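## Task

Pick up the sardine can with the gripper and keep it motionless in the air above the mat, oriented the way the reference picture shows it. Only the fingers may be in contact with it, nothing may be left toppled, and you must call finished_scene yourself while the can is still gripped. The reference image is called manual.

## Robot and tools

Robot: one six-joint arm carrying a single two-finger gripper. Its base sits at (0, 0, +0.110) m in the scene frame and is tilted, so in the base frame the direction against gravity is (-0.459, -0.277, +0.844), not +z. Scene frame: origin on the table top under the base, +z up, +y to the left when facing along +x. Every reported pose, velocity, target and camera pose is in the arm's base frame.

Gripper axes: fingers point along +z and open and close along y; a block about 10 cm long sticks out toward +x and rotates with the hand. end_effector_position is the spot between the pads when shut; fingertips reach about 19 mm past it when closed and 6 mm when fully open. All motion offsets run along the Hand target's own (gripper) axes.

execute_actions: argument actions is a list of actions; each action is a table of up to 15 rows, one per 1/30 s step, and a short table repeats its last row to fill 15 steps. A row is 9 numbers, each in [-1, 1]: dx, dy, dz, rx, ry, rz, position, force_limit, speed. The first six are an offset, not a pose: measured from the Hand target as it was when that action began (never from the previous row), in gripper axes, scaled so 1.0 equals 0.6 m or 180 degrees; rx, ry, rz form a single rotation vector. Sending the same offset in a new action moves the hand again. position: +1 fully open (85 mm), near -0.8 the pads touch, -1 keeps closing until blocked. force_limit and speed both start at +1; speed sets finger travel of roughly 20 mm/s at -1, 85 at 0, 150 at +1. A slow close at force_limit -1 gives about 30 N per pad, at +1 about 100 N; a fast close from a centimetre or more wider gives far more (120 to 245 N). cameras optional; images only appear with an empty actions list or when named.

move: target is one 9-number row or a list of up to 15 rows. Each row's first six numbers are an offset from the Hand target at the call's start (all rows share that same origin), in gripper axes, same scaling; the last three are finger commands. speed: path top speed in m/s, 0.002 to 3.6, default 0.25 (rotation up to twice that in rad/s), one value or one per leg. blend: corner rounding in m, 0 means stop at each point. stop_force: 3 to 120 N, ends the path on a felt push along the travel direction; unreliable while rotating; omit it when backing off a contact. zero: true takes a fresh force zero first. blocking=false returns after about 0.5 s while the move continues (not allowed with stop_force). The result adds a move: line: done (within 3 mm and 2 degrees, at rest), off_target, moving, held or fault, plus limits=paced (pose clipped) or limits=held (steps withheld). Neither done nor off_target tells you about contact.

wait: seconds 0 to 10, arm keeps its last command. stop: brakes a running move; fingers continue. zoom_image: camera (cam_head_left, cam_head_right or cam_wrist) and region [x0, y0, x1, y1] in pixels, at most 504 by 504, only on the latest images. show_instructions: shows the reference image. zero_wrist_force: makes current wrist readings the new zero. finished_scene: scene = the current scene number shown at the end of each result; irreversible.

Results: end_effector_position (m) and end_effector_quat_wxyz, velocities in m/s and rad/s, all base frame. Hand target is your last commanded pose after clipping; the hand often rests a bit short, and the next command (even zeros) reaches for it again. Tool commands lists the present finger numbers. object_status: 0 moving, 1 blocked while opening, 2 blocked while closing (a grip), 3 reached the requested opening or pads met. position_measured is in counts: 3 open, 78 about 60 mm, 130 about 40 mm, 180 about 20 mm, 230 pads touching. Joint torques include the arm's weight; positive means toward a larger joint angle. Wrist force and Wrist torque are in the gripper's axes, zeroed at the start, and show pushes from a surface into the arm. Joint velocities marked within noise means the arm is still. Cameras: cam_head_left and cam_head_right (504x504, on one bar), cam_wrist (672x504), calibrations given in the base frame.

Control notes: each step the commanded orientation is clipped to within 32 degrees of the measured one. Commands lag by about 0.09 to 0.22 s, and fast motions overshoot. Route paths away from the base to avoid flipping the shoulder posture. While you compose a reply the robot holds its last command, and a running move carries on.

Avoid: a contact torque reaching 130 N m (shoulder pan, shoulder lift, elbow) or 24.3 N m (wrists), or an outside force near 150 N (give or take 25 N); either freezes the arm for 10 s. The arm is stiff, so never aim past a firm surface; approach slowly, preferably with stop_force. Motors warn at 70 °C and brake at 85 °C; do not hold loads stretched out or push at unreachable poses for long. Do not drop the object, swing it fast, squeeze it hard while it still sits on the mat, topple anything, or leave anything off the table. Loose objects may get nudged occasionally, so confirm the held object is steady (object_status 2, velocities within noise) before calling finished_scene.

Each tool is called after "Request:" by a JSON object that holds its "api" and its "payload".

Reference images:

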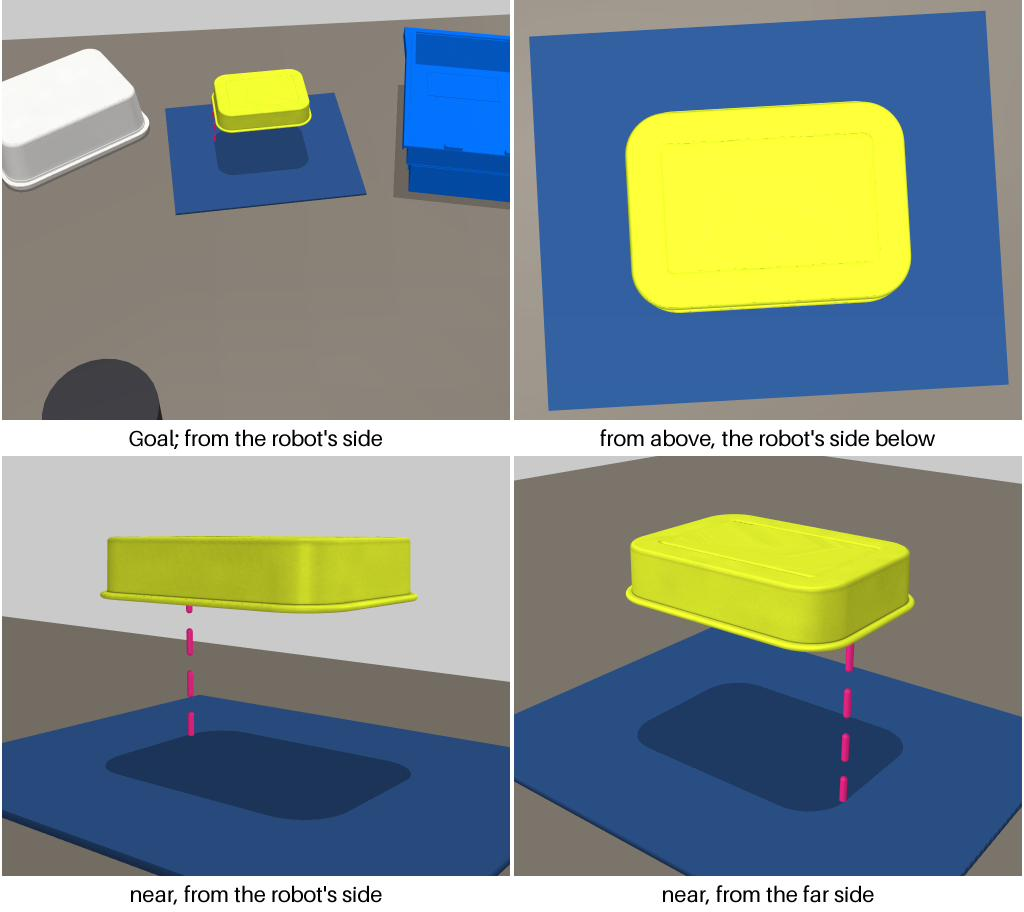

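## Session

Request:
{"api": "execute_actions", "payload": {"actions": []}}

Request:
{"api": "show_instructions", "payload": {}}

Scene clock: 0.00 s.
end_effector_position=(+0.3557, -0.4917, +0.1085) position_measured=3 object_status=3 end_effector_quat_wxyz=(+0.148, -0.574, +0.650, -0.475)
Joint positions: [-1.485 -1.093 2.342 -3.609 -0.799 -2.598]
Joint velocities: within noise
Joint torques (N m): no reading
Wrist force (N): no reading
Wrist torque (N m): no reading
Wrist force, peak (N): no reading
Hand target: +0.3557, -0.4917, +0.1085; +0.148, -0.574, +0.650, -0.475
Tool commands: gripper/position=+1.0 gripper/force_limit=+1.0 gripper/speed=+1.0
camera_calibration:
cam_wrist: T_world_to_cam=[[-0.597084, -0.120038, -0.793147, 0.248071], [0.0231156, 0.985755, -0.16659, 0.511729], [0.801846, -0.117802, -0.585804, -0.152965], [0, 0, 0, 1]] pos_world=[0.258944, -0.492681, 0.192397]

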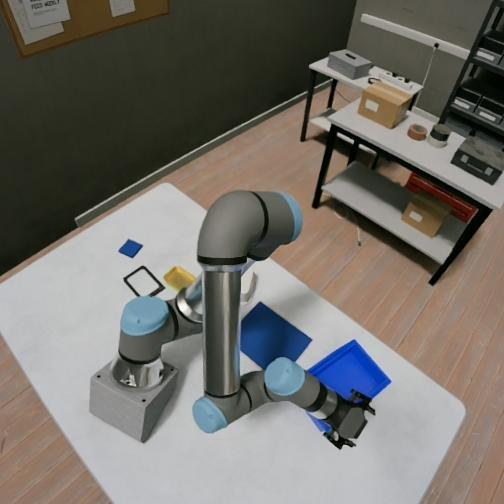

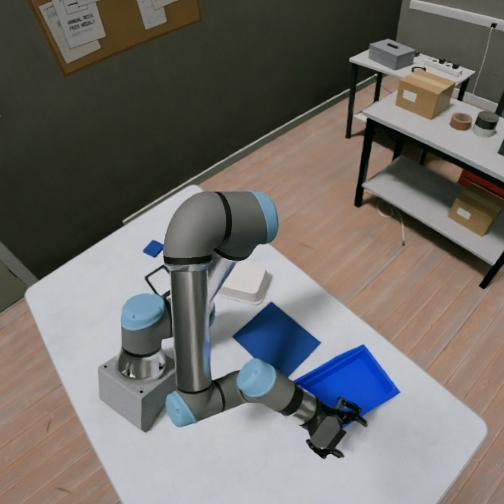

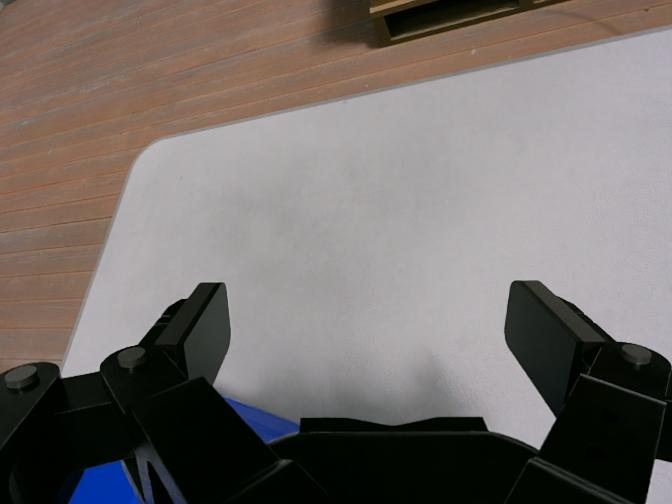

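Reference images for this scene: manual.

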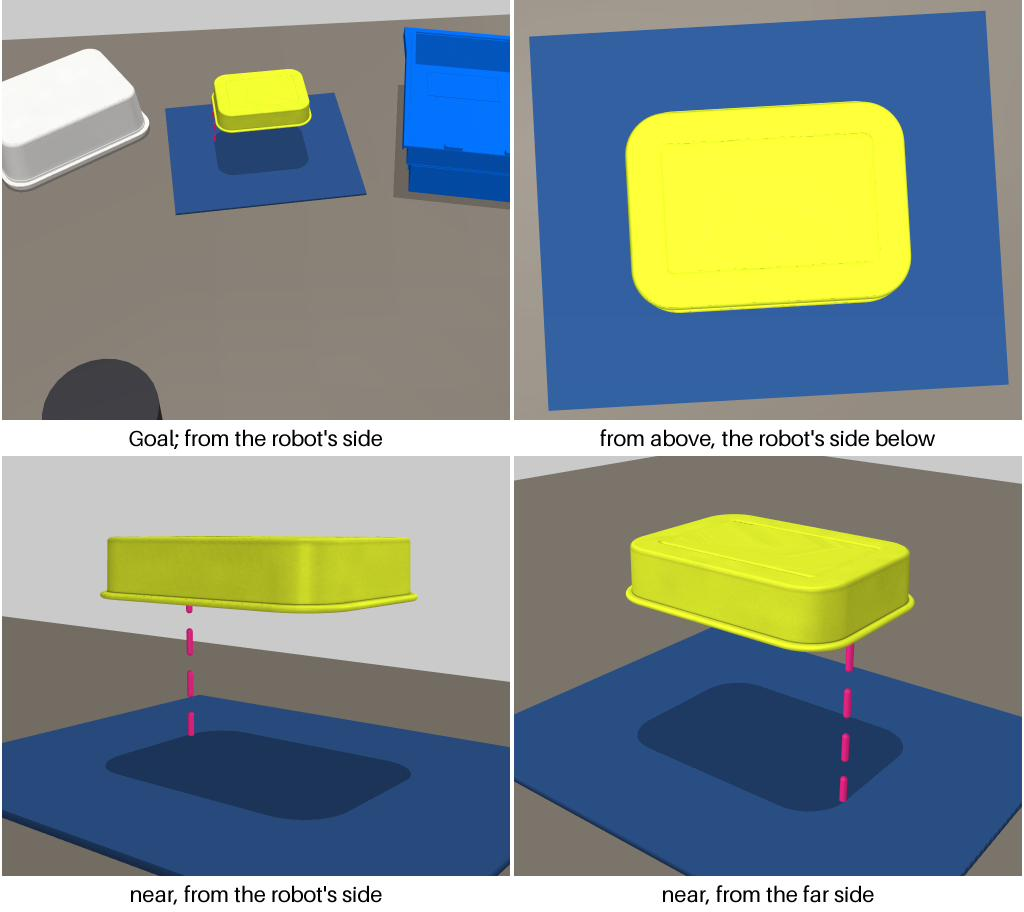

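Request:
{"api": "zoom_image", "payload": {"camera": "cam_head_left", "region": [100, 220, 240, 360]}}

Request:
{"api": "zoom_image", "payload": {"camera": "cam_head_left", "region": [150, 250, 220, 320]}}

Request:
{"api": "zoom_image", "payload": {"camera": "cam_head_right", "region": [130, 220, 290, 380]}}

Scaled by 3.600 from the camera's 504x504 image, which has a finer 720x720 frame.

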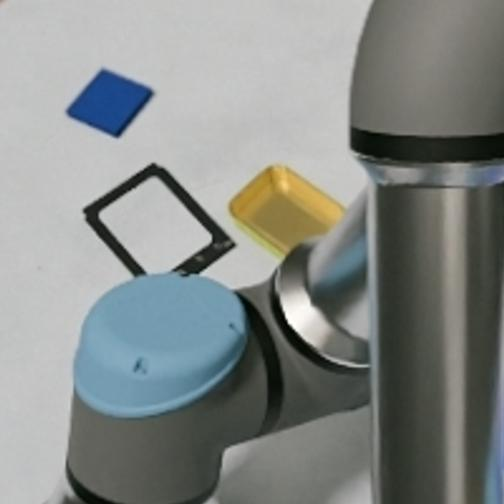

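Scaled by 7.200 from the camera's 504x504 image, which has a finer 720x720 frame.

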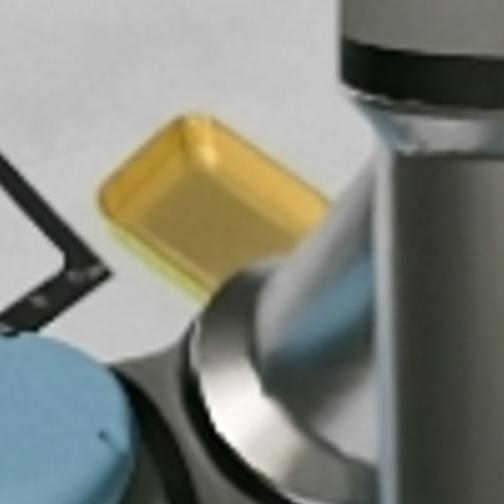

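Scaled by 3.150 from the camera's 504x504 image, which has a finer 720x720 frame.

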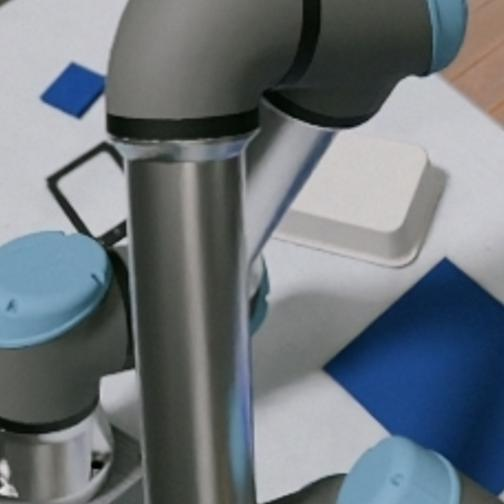

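Request:
{"api": "move", "payload": {"target": [[-0.252, -0.4042, -0.3688, -0.035, -0.001, -0.02, 1, 1, 1], [-0.6128, -0.4837, -0.7067, -0.07, -0.002, -0.04, 1, 1, 1], [-0.9805, -0.1885, -0.9233, -0.1046, -0.0031, -0.0603, 1, 1, 1]], "speed": 0.6, "blend": [0.08, 0.08, 0], "cameras": ["all"]}}

Scene clock: 410.67 s.
end_effector_position=(+0.1895, +0.2906, +0.2702) position_measured=3 object_status=3 end_effector_quat_wxyz=(-0.010, +0.652, -0.661, +0.371)
Joint positions: [1.098 -1.761 2.011 -1.554 -2.292 -0.358]
Joint torques (N m): [2.04 -18.95 -24.02 1.21 1.04 1.52]
Wrist force (N): [-0.1 0.7 -1.0]
Wrist torque (N m): [0.03 0.03 -0.15]
Wrist force, peak (N): [-3.0 1.2 -1.1]
Hand target: +0.1895, +0.2906, +0.2702; -0.010, +0.652, -0.661, +0.371
Off the commanded pose: 0.000 m, 0 deg.
move: done; limits=paced
camera_calibration:
cam_wrist: T_world_to_cam=[[-0.84801, -0.135316, -0.512414, 0.347132], [-0.0349852, 0.97904, -0.200642, -0.206509], [0.528824, -0.15222, -0.83497, 0.296252], [0, 0, 0, 1]] pos_world=[0.130482, 0.294249, 0.383802]

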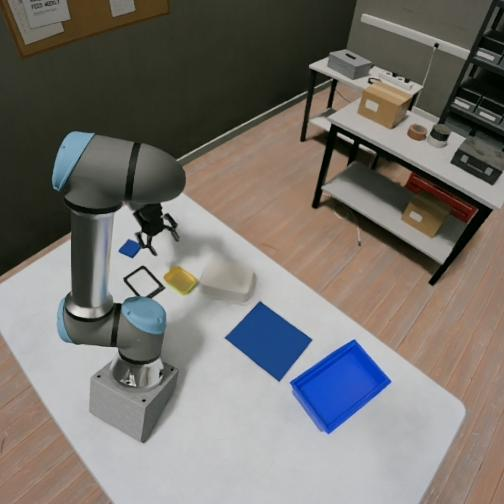

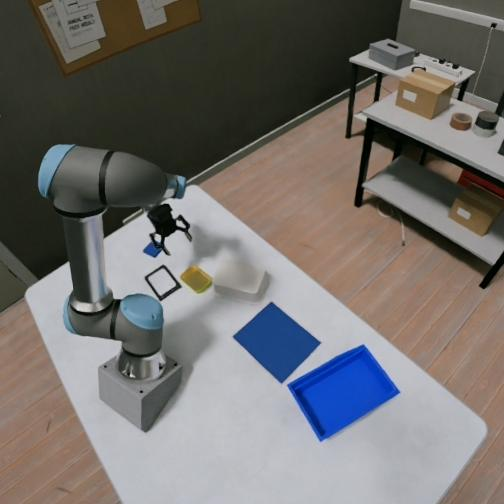

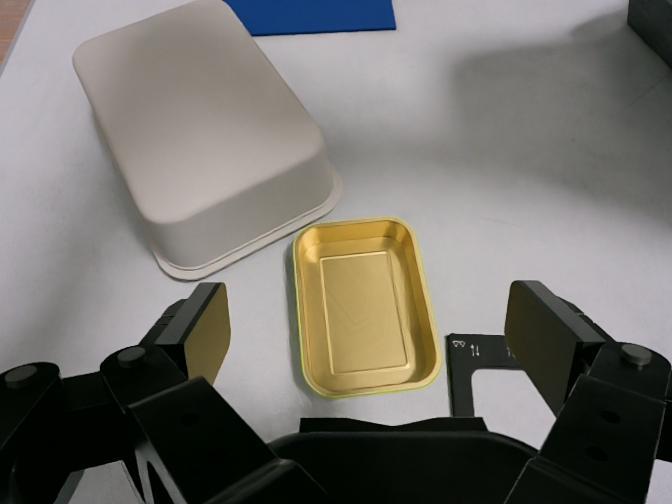

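Request:
{"api": "zoom_image", "payload": {"camera": "cam_wrist", "region": [250, 190, 490, 430]}}

Scaled by 2.100 from the camera's 672x504 image, which has a finer 960x720 frame.

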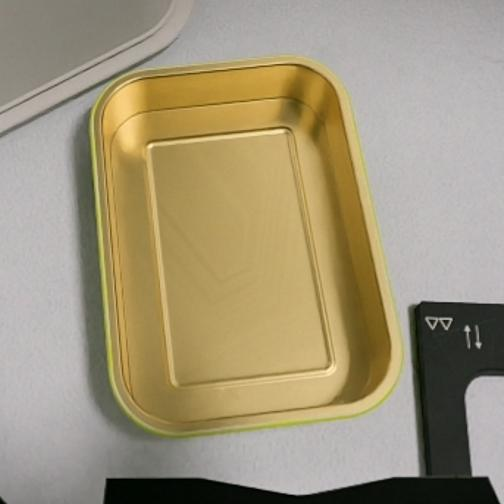

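Request:
{"api": "move", "payload": {"target": [-0.1520, 0.0302, 0.0502, 0.0281, 0.1110, -0.0197, 1, 1, 1], "speed": 0.35, "cameras": ["all"]}}

Request:
{"api": "zoom_image", "payload": {"camera": "cam_wrist", "region": [170, 100, 570, 400]}}

Scene clock: 581.10 s.
end_effector_position=(+0.2027, +0.3532, +0.1964) position_measured=3 object_status=3 end_effector_quat_wxyz=(+0.087, +0.597, -0.616, +0.507)
Joint positions: [1.187 -1.301 1.787 -1.251 -2.396 0.016]
Joint torques (N m): [22.51 -29.95 -19.44 2.73 1.25 1.43]
Wrist force (N): [0.7 0.6 -0.4]
Wrist torque (N m): [0.10 -0.06 -0.22]
Wrist force, peak (N): [1.3 0.6 -1.0]
Hand target: +0.2027, +0.3533, +0.1964; +0.087, +0.597, -0.616, +0.507
Off the commanded pose: 0.000 m, 0 deg.
move: done
camera_calibration:
cam_wrist: T_world_to_cam=[[-0.817326, -0.239027, -0.524256, 0.361714], [0.080948, 0.853228, -0.515217, -0.199389], [0.570461, -0.463538, -0.678017, 0.307949], [0, 0, 0, 1]] pos_world=[0.136106, 0.39933, 0.295696]

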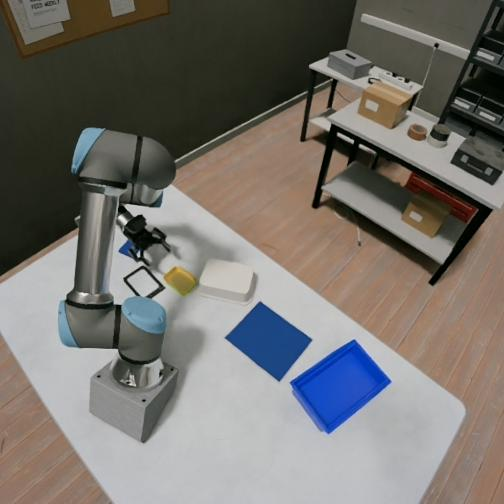

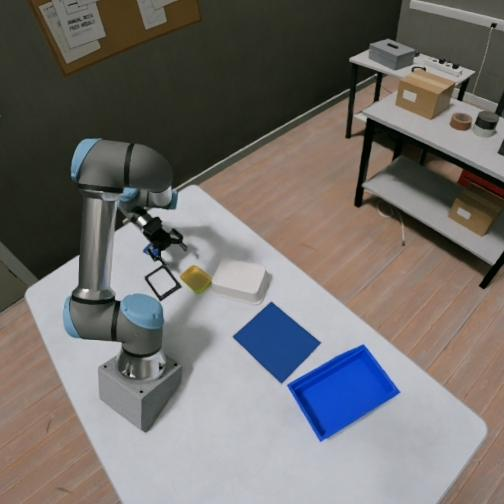

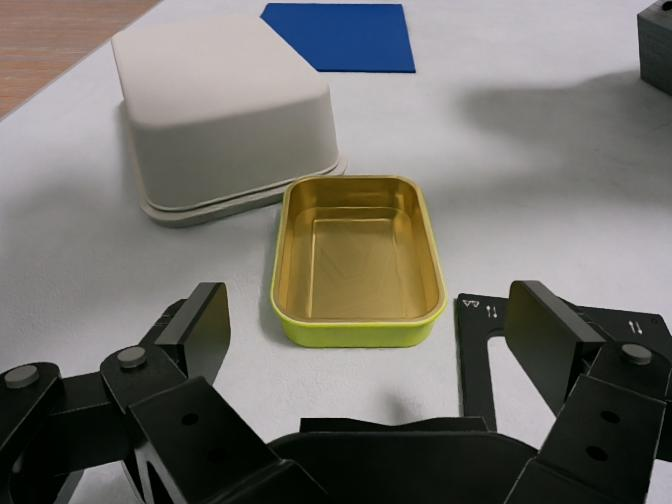

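Scaled by 1.260 from the camera's 672x504 image, which has a finer 960x720 frame.

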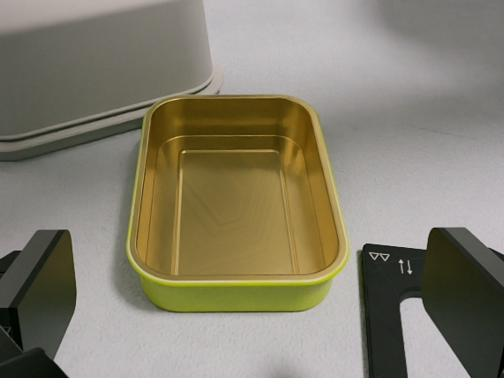

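Request:
{"api": "zoom_image", "payload": {"camera": "cam_head_left", "region": [155, 255, 205, 305]}}

Request:
{"api": "zoom_image", "payload": {"camera": "cam_head_right", "region": [170, 255, 220, 305]}}

Scaled by 10.080 from the camera's 504x504 image, which has a finer 720x720 frame.

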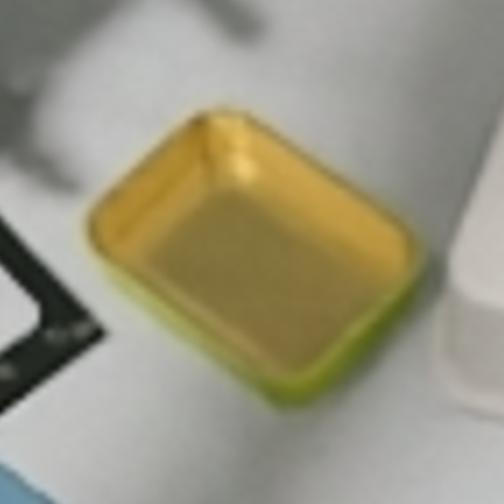

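Scaled by 10.080 from the camera's 504x504 image, which has a finer 720x720 frame.

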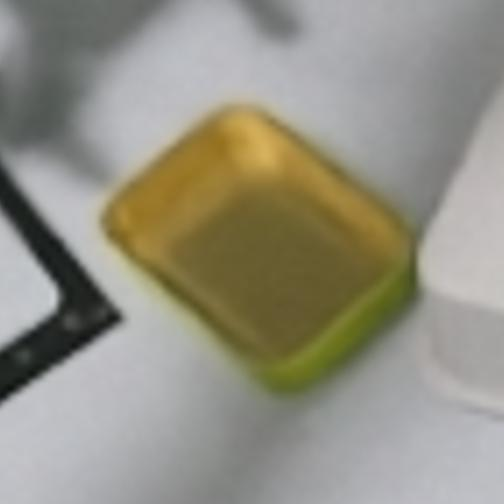

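Request:
{"api": "move", "payload": {"target": [0.0015, -0.1388, 0.0725, -0.4532, 0, 0.2113, 0.05, -0.8, 0.5], "speed": 0.6, "cameras": ["all"]}}

Request:
{"api": "zoom_image", "payload": {"camera": "cam_wrist", "region": [170, 60, 570, 360]}}

Scene clock: 759.30 s.
end_effector_position=(+0.2927, +0.3399, +0.2199) position_measured=123 object_status=3 end_effector_quat_wxyz=(-0.292, -0.182, +0.939, +0.009)
Joint positions: [0.458 -1.369 1.606 -1.234 -1.405 0.026]
Joint torques (N m): [-2.14 -64.12 -7.87 -1.31 1.64 -1.39]
Wrist force (N): [0.5 0.9 0.1]
Wrist torque (N m): [0.15 -0.05 0.01]
Wrist force, peak (N): [0.8 1.4 -0.6]
Hand target: +0.2927, +0.3399, +0.2199; -0.293, -0.182, +0.939, +0.010
Off the commanded pose: 0.000 m, 0 deg.
move: done
camera_calibration:
cam_wrist: T_world_to_cam=[[-0.346719, 0.9309, 0.114939, -0.231509], [0.902078, 0.364513, -0.231053, -0.319951], [-0.256984, 0.023573, -0.966128, 0.406328], [0, 0, 0, 1]] pos_world=[0.312772, 0.322559, 0.345248]

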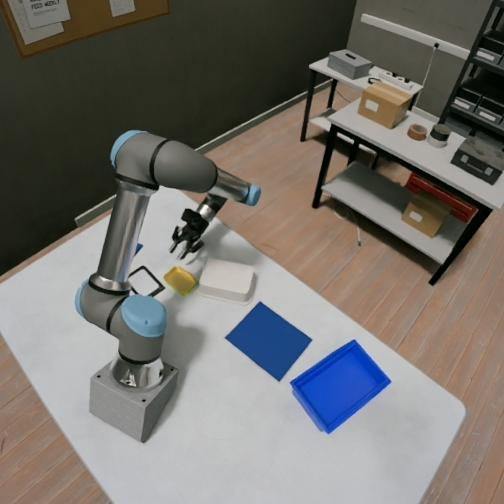

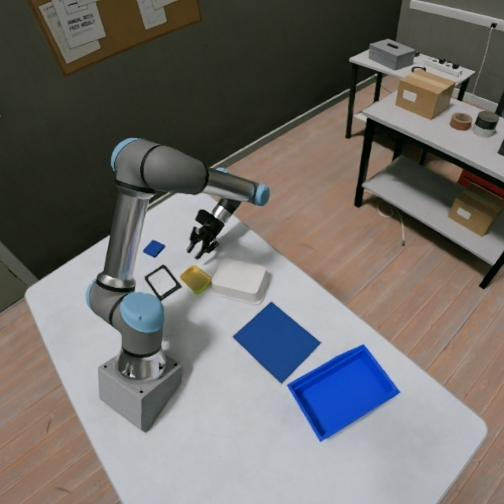

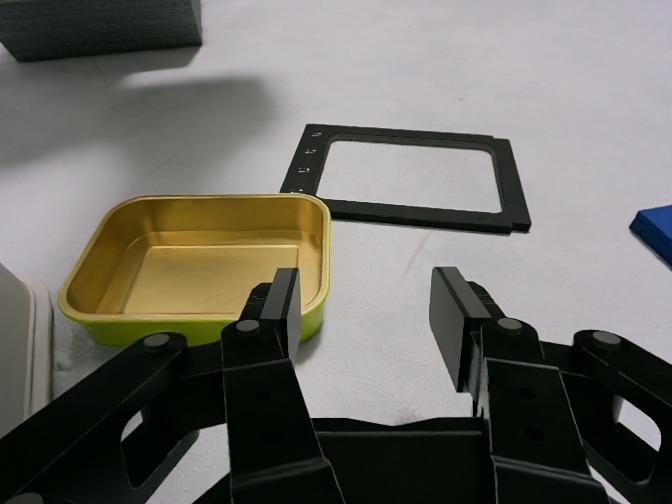

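Scaled by 1.260 from the camera's 672x504 image, which has a finer 960x720 frame.

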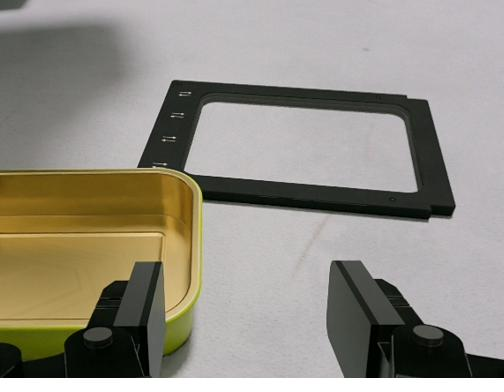

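Request:
{"api": "move", "payload": {"target": [-0.0088, -0.0242, 0.0753, 0, 0, 0, 0.05, -0.8, 0.5], "speed": 0.2, "cameras": ["cam_wrist"]}}

Request:
{"api": "zoom_image", "payload": {"camera": "cam_wrist", "region": [200, 140, 500, 365]}}

Scene clock: 820.97 s.
end_effector_position=(+0.2767, +0.3242, +0.1779) position_measured=123 object_status=3 end_effector_quat_wxyz=(-0.293, -0.182, +0.939, +0.010)
Joint positions: [0.444 -1.392 1.746 -1.349 -1.412 0.014]
Joint torques (N m): [-1.43 -61.3 -4.78 -1.17 -1.9 -1.38]
Wrist force (N): [0.9 0.9 0.0]
Wrist torque (N m): [0.15 -0.09 0.00]
Wrist force, peak (N): [0.9 1.1 -0.6]
Hand target: +0.2766, +0.3242, +0.1778; -0.293, -0.182, +0.939, +0.010
Off the commanded pose: 0.000 m, 0 deg.
move: done
camera_calibration:
cam_wrist: T_world_to_cam=[[-0.34617, 0.931052, 0.115361, -0.217951], [0.902229, 0.364091, -0.231129, -0.309393], [-0.257195, 0.0240719, -0.96606, 0.361898], [0, 0, 0, 1]] pos_world=[0.296773, 0.306859, 0.303249]
Images, in order (width x height): cam_wrist 672x504.

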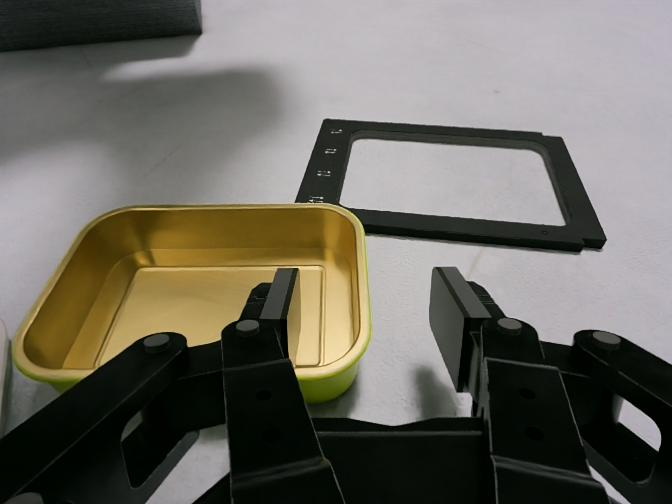

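Scaled by 1.680 from the camera's 672x504 image, which has a finer 960x720 frame.

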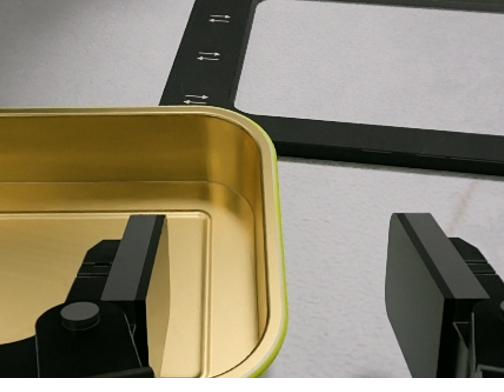

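Request:
{"api": "move", "payload": {"target": [0, 0.0008, 0.0667, 0, 0, 0, 0.05, -0.8, 0.5], "speed": 0.04, "stop_force": 5, "cameras": ["cam_wrist", "cam_head_left"]}}

Request:
{"api": "zoom_image", "payload": {"camera": "cam_wrist", "region": [200, 180, 500, 405]}}

Scene clock: 857.40 s.
end_effector_position=(+0.2561, +0.3213, +0.1474) position_measured=123 object_status=3 end_effector_quat_wxyz=(-0.293, -0.182, +0.939, +0.010)
Joint positions: [0.456 -1.404 1.845 -1.438 -1.406 0.025]
Joint torques (N m): [-1.59 -31.26 -19.04 3.04 -1.58 -1.43]
Wrist force (N): [0.3 0.6 -0.2]
Wrist torque (N m): [0.11 -0.01 -0.14]
Wrist force, peak (N): [23.5 1.9 -16.3]
Hand target: +0.2561, +0.3213, +0.1474; -0.293, -0.182, +0.939, +0.010 (not the last commanded pose)
Off the commanded pose: 0.003 m, 0 deg.
move: contact
camera_calibration:
cam_wrist: T_world_to_cam=[[-0.346188, 0.931054, 0.115292, -0.218829], [0.902135, 0.3641, -0.231483, -0.296703], [-0.257501, 0.0238726, -0.965983, 0.327232], [0, 0, 0, 1]] pos_world=[0.276173, 0.303959, 0.272648]
Images, in order (width x height): cam_head_left 504x504, cam_wrist 672x504.

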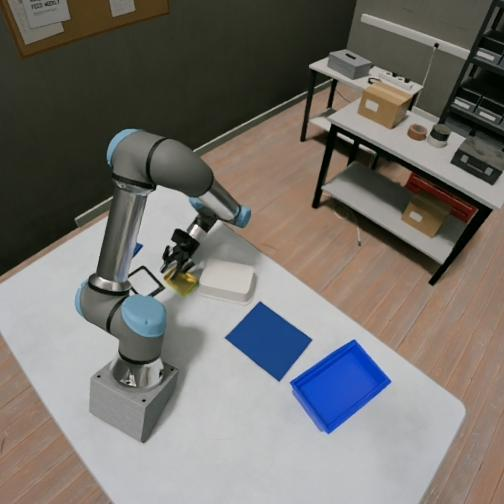

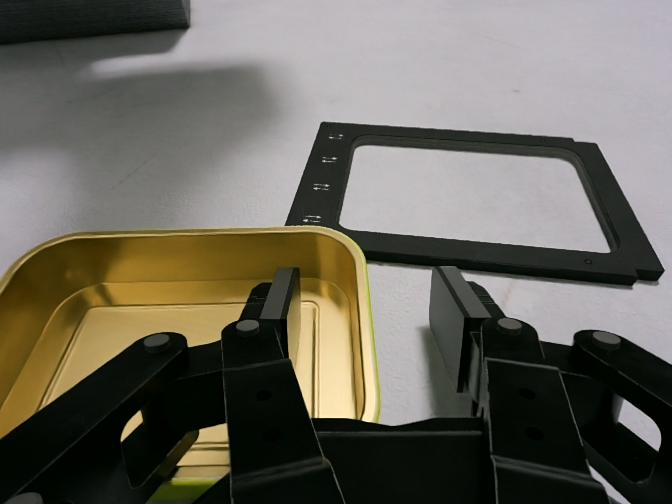

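Scaled by 1.680 from the camera's 672x504 image, which has a finer 960x720 frame.

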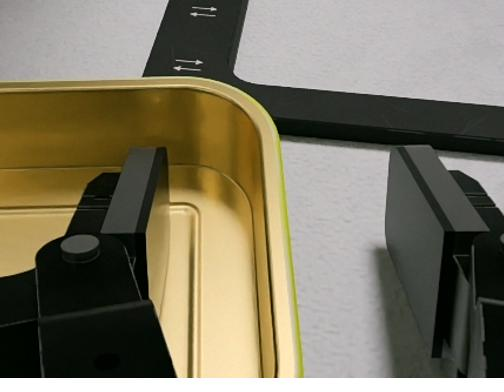

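Request:
{"api": "move", "payload": {"target": [[0.0040, 0, -0.0018, 0, 0, 0, 0.05, -0.8, 0.5], [0.0040, 0, -0.0018, 0, 0, 0, -1, -0.2, -0.8], [0.0793, 0, -0.0370, 0, 0, 0, -1, -0.2, -0.8]], "speed": [0.05, 0.05, 0.08], "cameras": ["all"]}}

Request:
{"api": "zoom_image", "payload": {"camera": "cam_head_left", "region": [130, 210, 250, 330]}}

Scene clock: 875.27 s.
end_effector_position=(+0.2321, +0.3068, +0.1916) position_measured=221 object_status=2 end_effector_quat_wxyz=(-0.293, -0.182, +0.939, +0.010)
Joint positions: [0.451 -1.509 1.842 -1.329 -1.408 0.02]
Joint torques (N m): [-1.39 -57.95 -20.37 3.24 -1.86 -1.49]
Wrist force (N): [0.0 0.8 0.1]
Wrist torque (N m): [0.12 -0.02 -0.02]
Wrist force, peak (N): [4.4 0.3 -1.7]
Hand target: +0.2321, +0.3067, +0.1917; -0.293, -0.182, +0.939, +0.010
Off the commanded pose: 0.000 m, 0 deg.
move: done
camera_calibration:
cam_wrist: T_world_to_cam=[[-0.346188, 0.931054, 0.115292, -0.218698], [0.902135, 0.3641, -0.231483, -0.259631], [-0.257501, 0.0238726, -0.965983, 0.36412], [0, 0, 0, 1]] pos_world=[0.252273, 0.289459, 0.316848]

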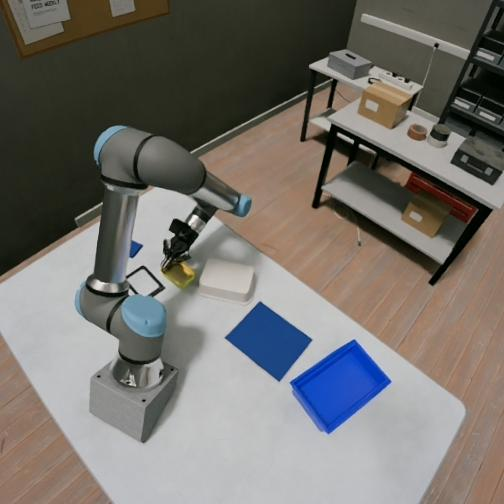

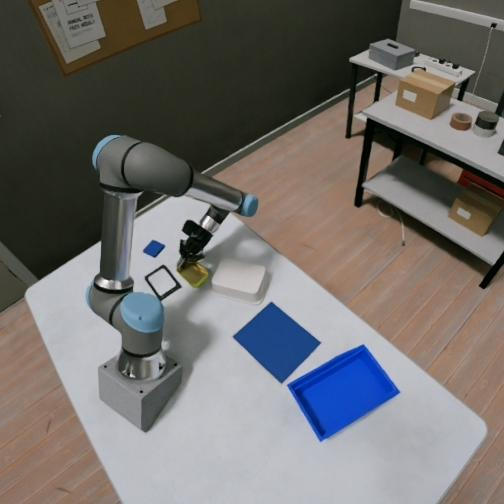

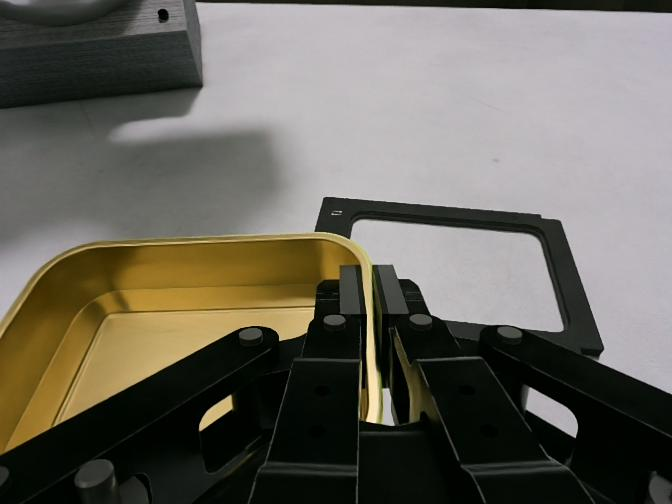

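Scaled by 4.200 from the camera's 504x504 image, which has a finer 720x720 frame.

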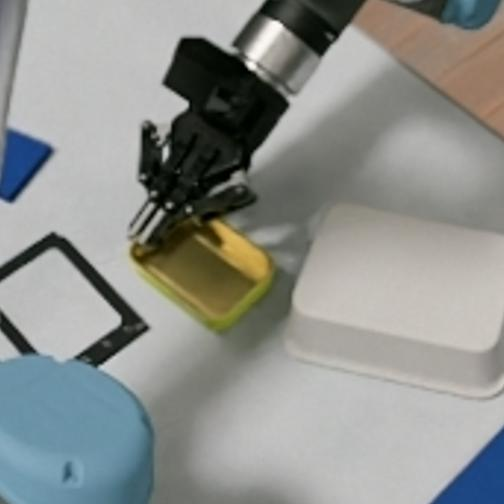

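Request:
{"api": "move", "payload": {"target": [[0.2218, -0.0042, -0.1523, -0.0404, 0.0358, -0.1713, -1, -0.2, -0.8], [0.3175, -0.4088, -0.2230, -0.1155, 0.1022, -0.4894, -1, -0.2, -0.8], [0.2997, -0.8192, -0.1428, -0.4224, -0.0264, -0.9058, -1, -0.2, -0.8]], "speed": 0.5, "blend": [0.05, 0.06, 0], "cameras": ["all"]}}

Request:
{"api": "zoom_image", "payload": {"camera": "cam_head_left", "region": [200, 250, 340, 390]}}

Request:
{"api": "zoom_image", "payload": {"camera": "cam_head_right", "region": [200, 250, 340, 390]}}

Scene clock: 942.87 s.
end_effector_position=(+0.3073, -0.2070, +0.2996) position_measured=221 object_status=2 end_effector_quat_wxyz=(+0.043, +0.727, +0.161, -0.667)
Joint positions: [-0.477 -1.166 1.496 -0.479 -2.325 -3.396]
Joint torques (N m): [-21.11 -30.55 -21.34 -0.12 -2.39 -1.47]
Wrist force (N): [-4.6 1.9 2.4]
Wrist torque (N m): [0.59 0.58 0.68]
Wrist force, peak (N): [-4.5 2.1 2.9]
Hand target: +0.3073, -0.2070, +0.2996; +0.043, +0.727, +0.161, -0.667
Off the commanded pose: 0.000 m, 0 deg.
move: done
camera_calibration:
cam_wrist: T_world_to_cam=[[0.278463, -0.947663, -0.156185, -0.226301], [0.270036, -0.0788081, 0.95962, -0.369635], [-0.921705, -0.309394, 0.233958, 0.275717], [0, 0, 0, 1]] pos_world=[0.416961, -0.158282, 0.254858]

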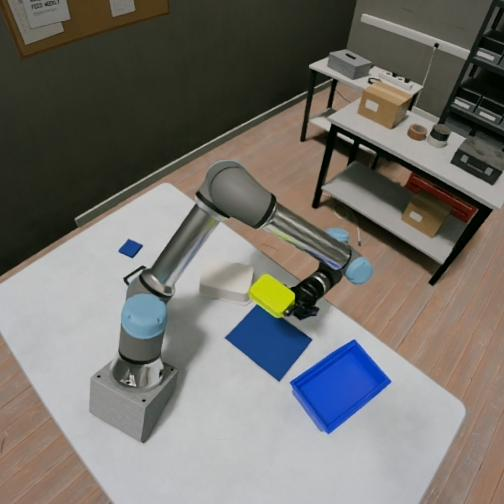

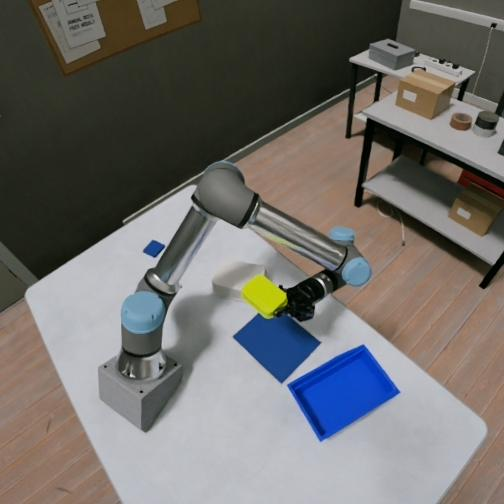

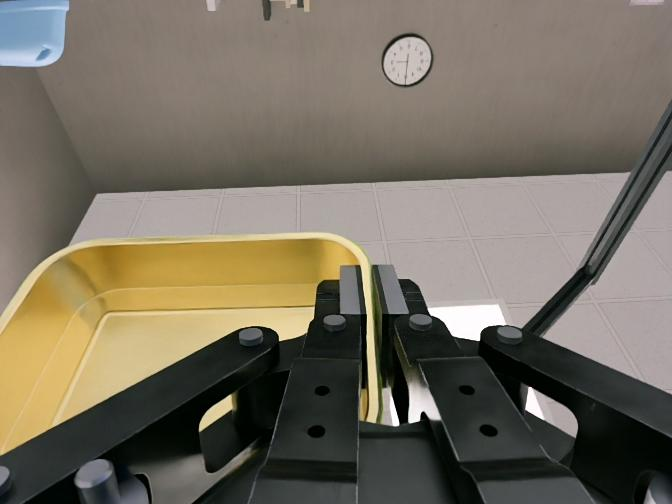

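Scaled by 3.600 from the camera's 504x504 image, which has a finer 720x720 frame.

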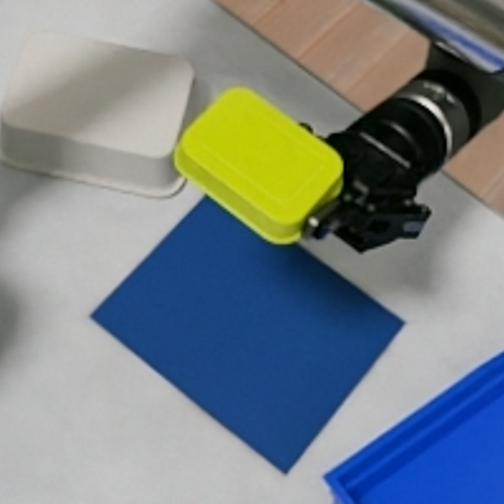

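Scaled by 3.600 from the camera's 504x504 image, which has a finer 720x720 frame.

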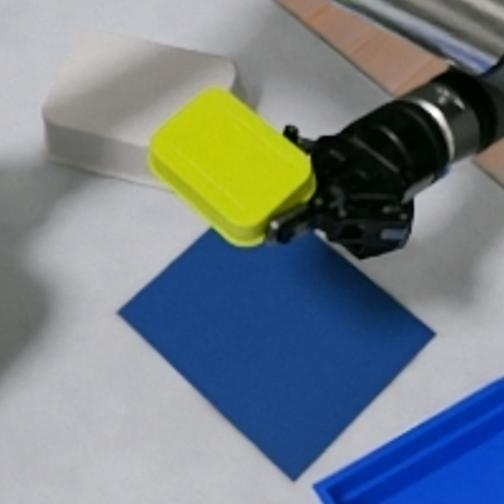

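Request:
{"api": "zoom_image", "payload": {"camera": "cam_wrist", "region": [0, 200, 400, 500]}}

Request:
{"api": "zoom_image", "payload": {"camera": "cam_head_left", "region": [240, 265, 310, 335]}}

Request:
{"api": "zoom_image", "payload": {"camera": "cam_head_right", "region": [235, 265, 305, 335]}}

Scaled by 1.260 from the camera's 672x504 image, which has a finer 960x720 frame.

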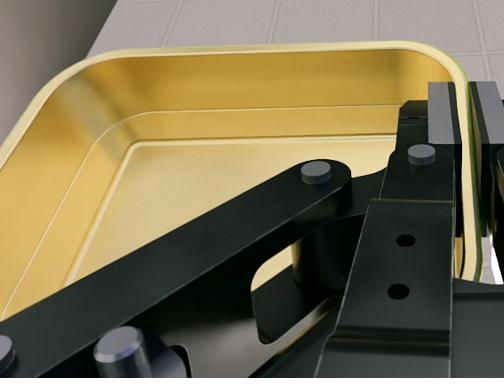

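Scaled by 7.200 from the camera's 504x504 image, which has a finer 720x720 frame.

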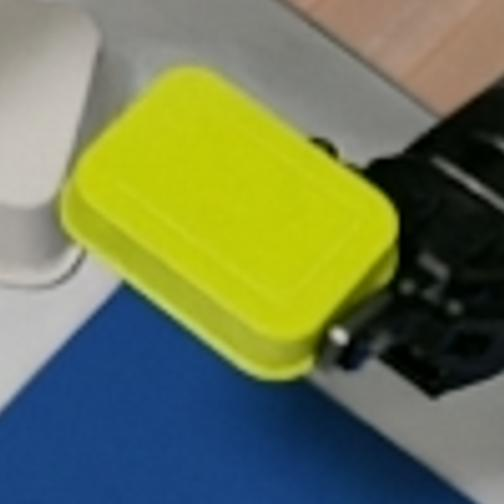

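Scaled by 7.200 from the camera's 504x504 image, which has a finer 720x720 frame.

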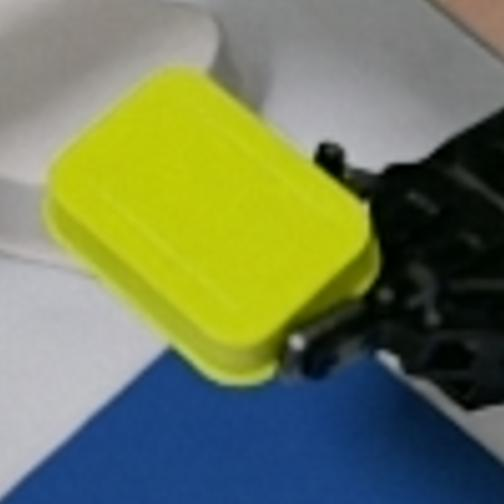

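Request:
{"api": "move", "payload": {"target": [0.0896, 0.0152, -0.0446, 0.0299, -0.0186, 0.0248, -1, -0.2, -0.8], "speed": 0.12, "cameras": ["all"]}}

Request:
{"api": "zoom_image", "payload": {"camera": "cam_head_left", "region": [230, 275, 310, 355]}}

Request:
{"api": "zoom_image", "payload": {"camera": "cam_head_right", "region": [230, 275, 310, 355]}}

Scene clock: 1096.00 s.
end_effector_position=(+0.3387, -0.1988, +0.2484) position_measured=221 object_status=2 end_effector_quat_wxyz=(+0.040, +0.714, +0.100, -0.692)
Joint positions: [-0.467 -0.995 1.417 -0.472 -2.234 -3.254]
Joint torques (N m): [-8.92 -34.34 -19.25 4.53 1.06 1.19]
Wrist force (N): [-4.1 1.8 2.6]
Wrist torque (N m): [0.57 0.51 0.49]
Wrist force, peak (N): [-5.5 1.8 3.1]
Hand target: +0.3388, -0.1988, +0.2483; +0.040, +0.714, +0.100, -0.692
Off the commanded pose: 0.000 m, 0 deg.
move: done
camera_calibration:
cam_wrist: T_world_to_cam=[[0.184093, -0.979181, -0.0855201, -0.227042], [0.313151, -0.0240443, 0.949399, -0.329442], [-0.93169, -0.201559, 0.302205, 0.327079], [0, 0, 0, 1]] pos_world=[0.449698, -0.164311, 0.19451]

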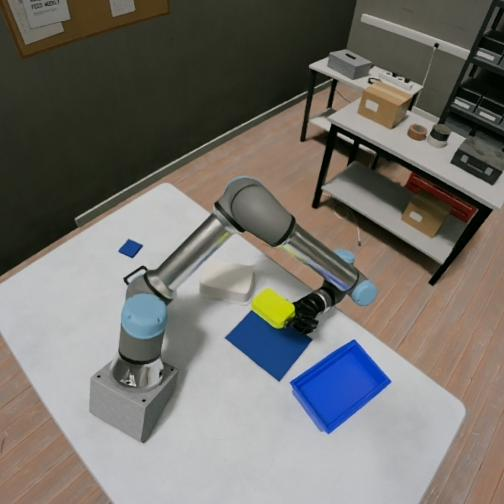

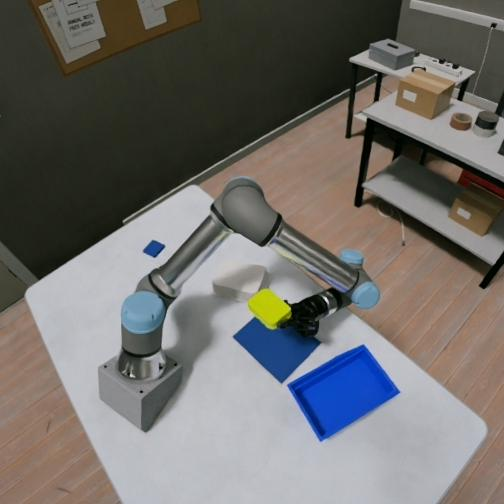

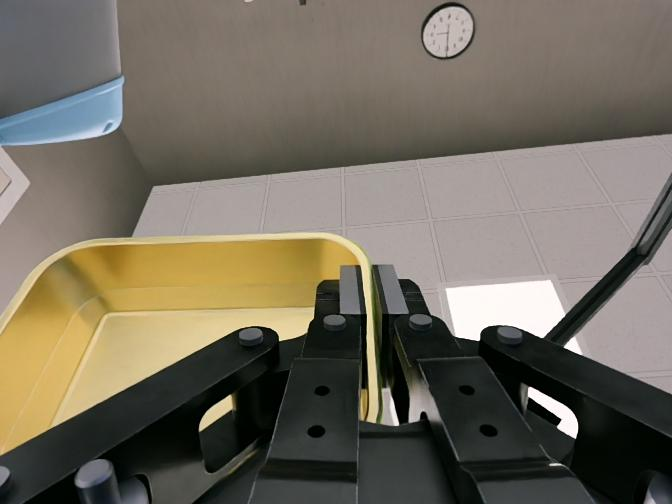

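Scaled by 6.300 from the camera's 504x504 image, which has a finer 720x720 frame.

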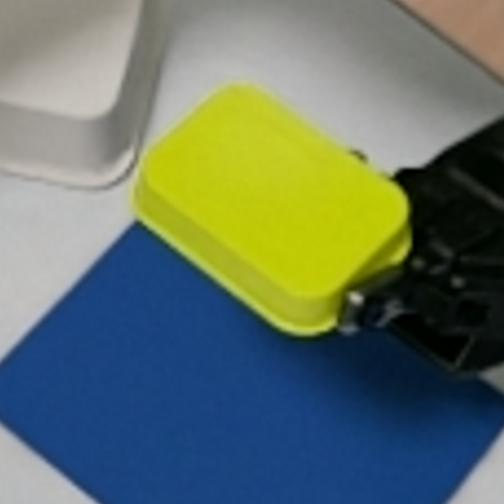

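Scaled by 6.300 from the camera's 504x504 image, which has a finer 720x720 frame.

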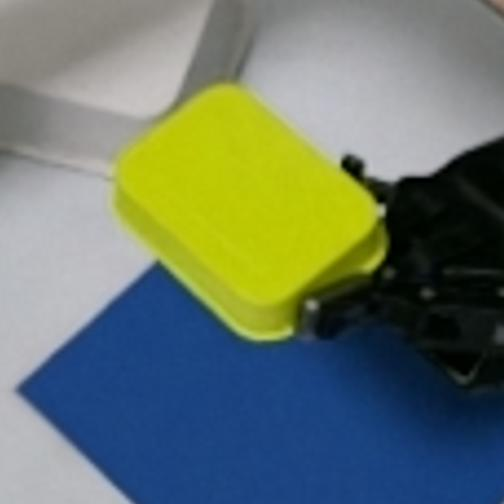

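Request:
{"api": "move", "payload": {"target": [0, 0, 0, -0.0128, 0.0075, -0.0102, -1, -0.2, -0.8], "speed": 0.1, "cameras": ["all"]}}

Request:
{"api": "zoom_image", "payload": {"camera": "cam_head_left", "region": [240, 275, 310, 345]}}

Scene clock: 1239.50 s.
end_effector_position=(+0.3388, -0.1988, +0.2483) position_measured=221 object_status=2 end_effector_quat_wxyz=(+0.042, +0.719, +0.125, -0.682)
Joint positions: [-0.455 -1.019 1.438 -0.505 -2.258 -3.307]
Joint torques (N m): [-8.02 -61.29 -5.14 -0.04 -2.35 -1.49]
Wrist force (N): [-4.6 1.8 3.4]
Wrist torque (N m): [0.56 0.59 0.69]
Wrist force, peak (N): [-4.6 1.8 3.4]
Hand target: +0.3388, -0.1988, +0.2483; +0.042, +0.719, +0.125, -0.682
Off the commanded pose: 0.000 m, 0 deg.
move: done
camera_calibration:
cam_wrist: T_world_to_cam=[[0.223976, -0.967755, -0.11526, -0.230905], [0.295475, -0.0452703, 0.954277, -0.328824], [-0.928724, -0.247792, 0.275808, 0.323506], [0, 0, 0, 1]] pos_world=[0.449324, -0.158183, 0.197949]

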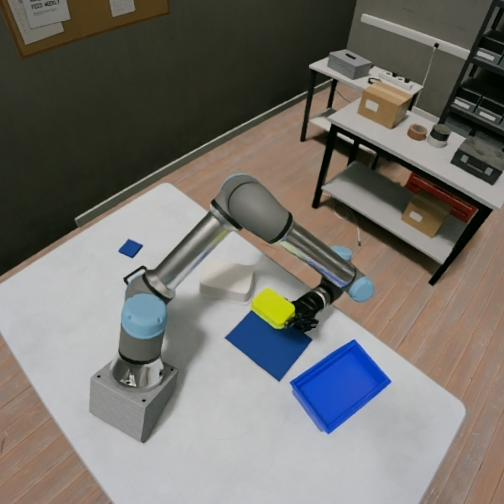

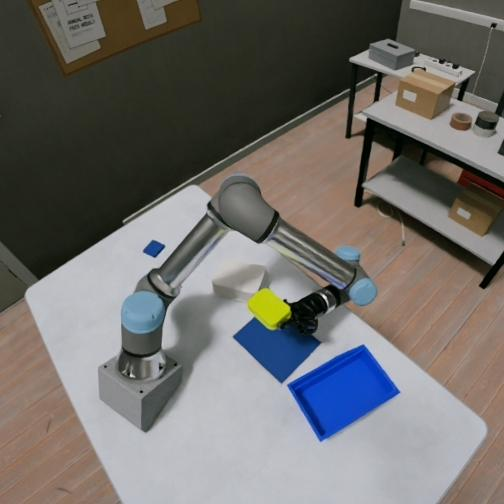

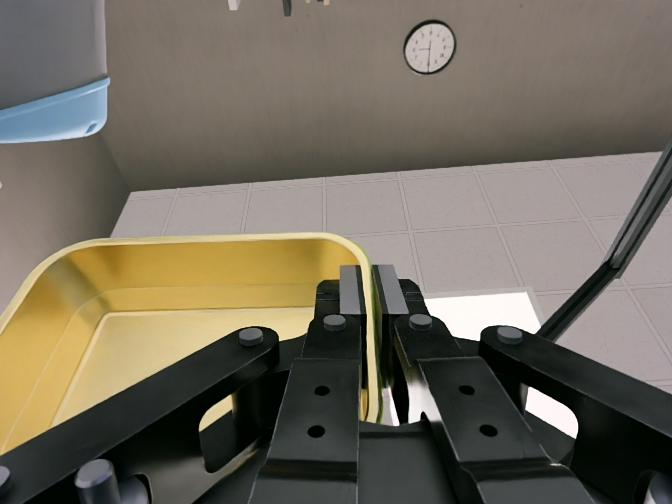

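Scaled by 7.200 from the camera's 504x504 image, which has a finer 720x720 frame.

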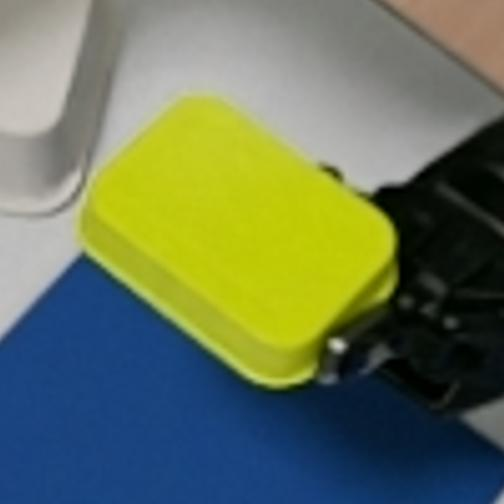

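Request:
{"api": "finished_scene", "payload": {"scene": 2}}

The scene is finished: the task was done.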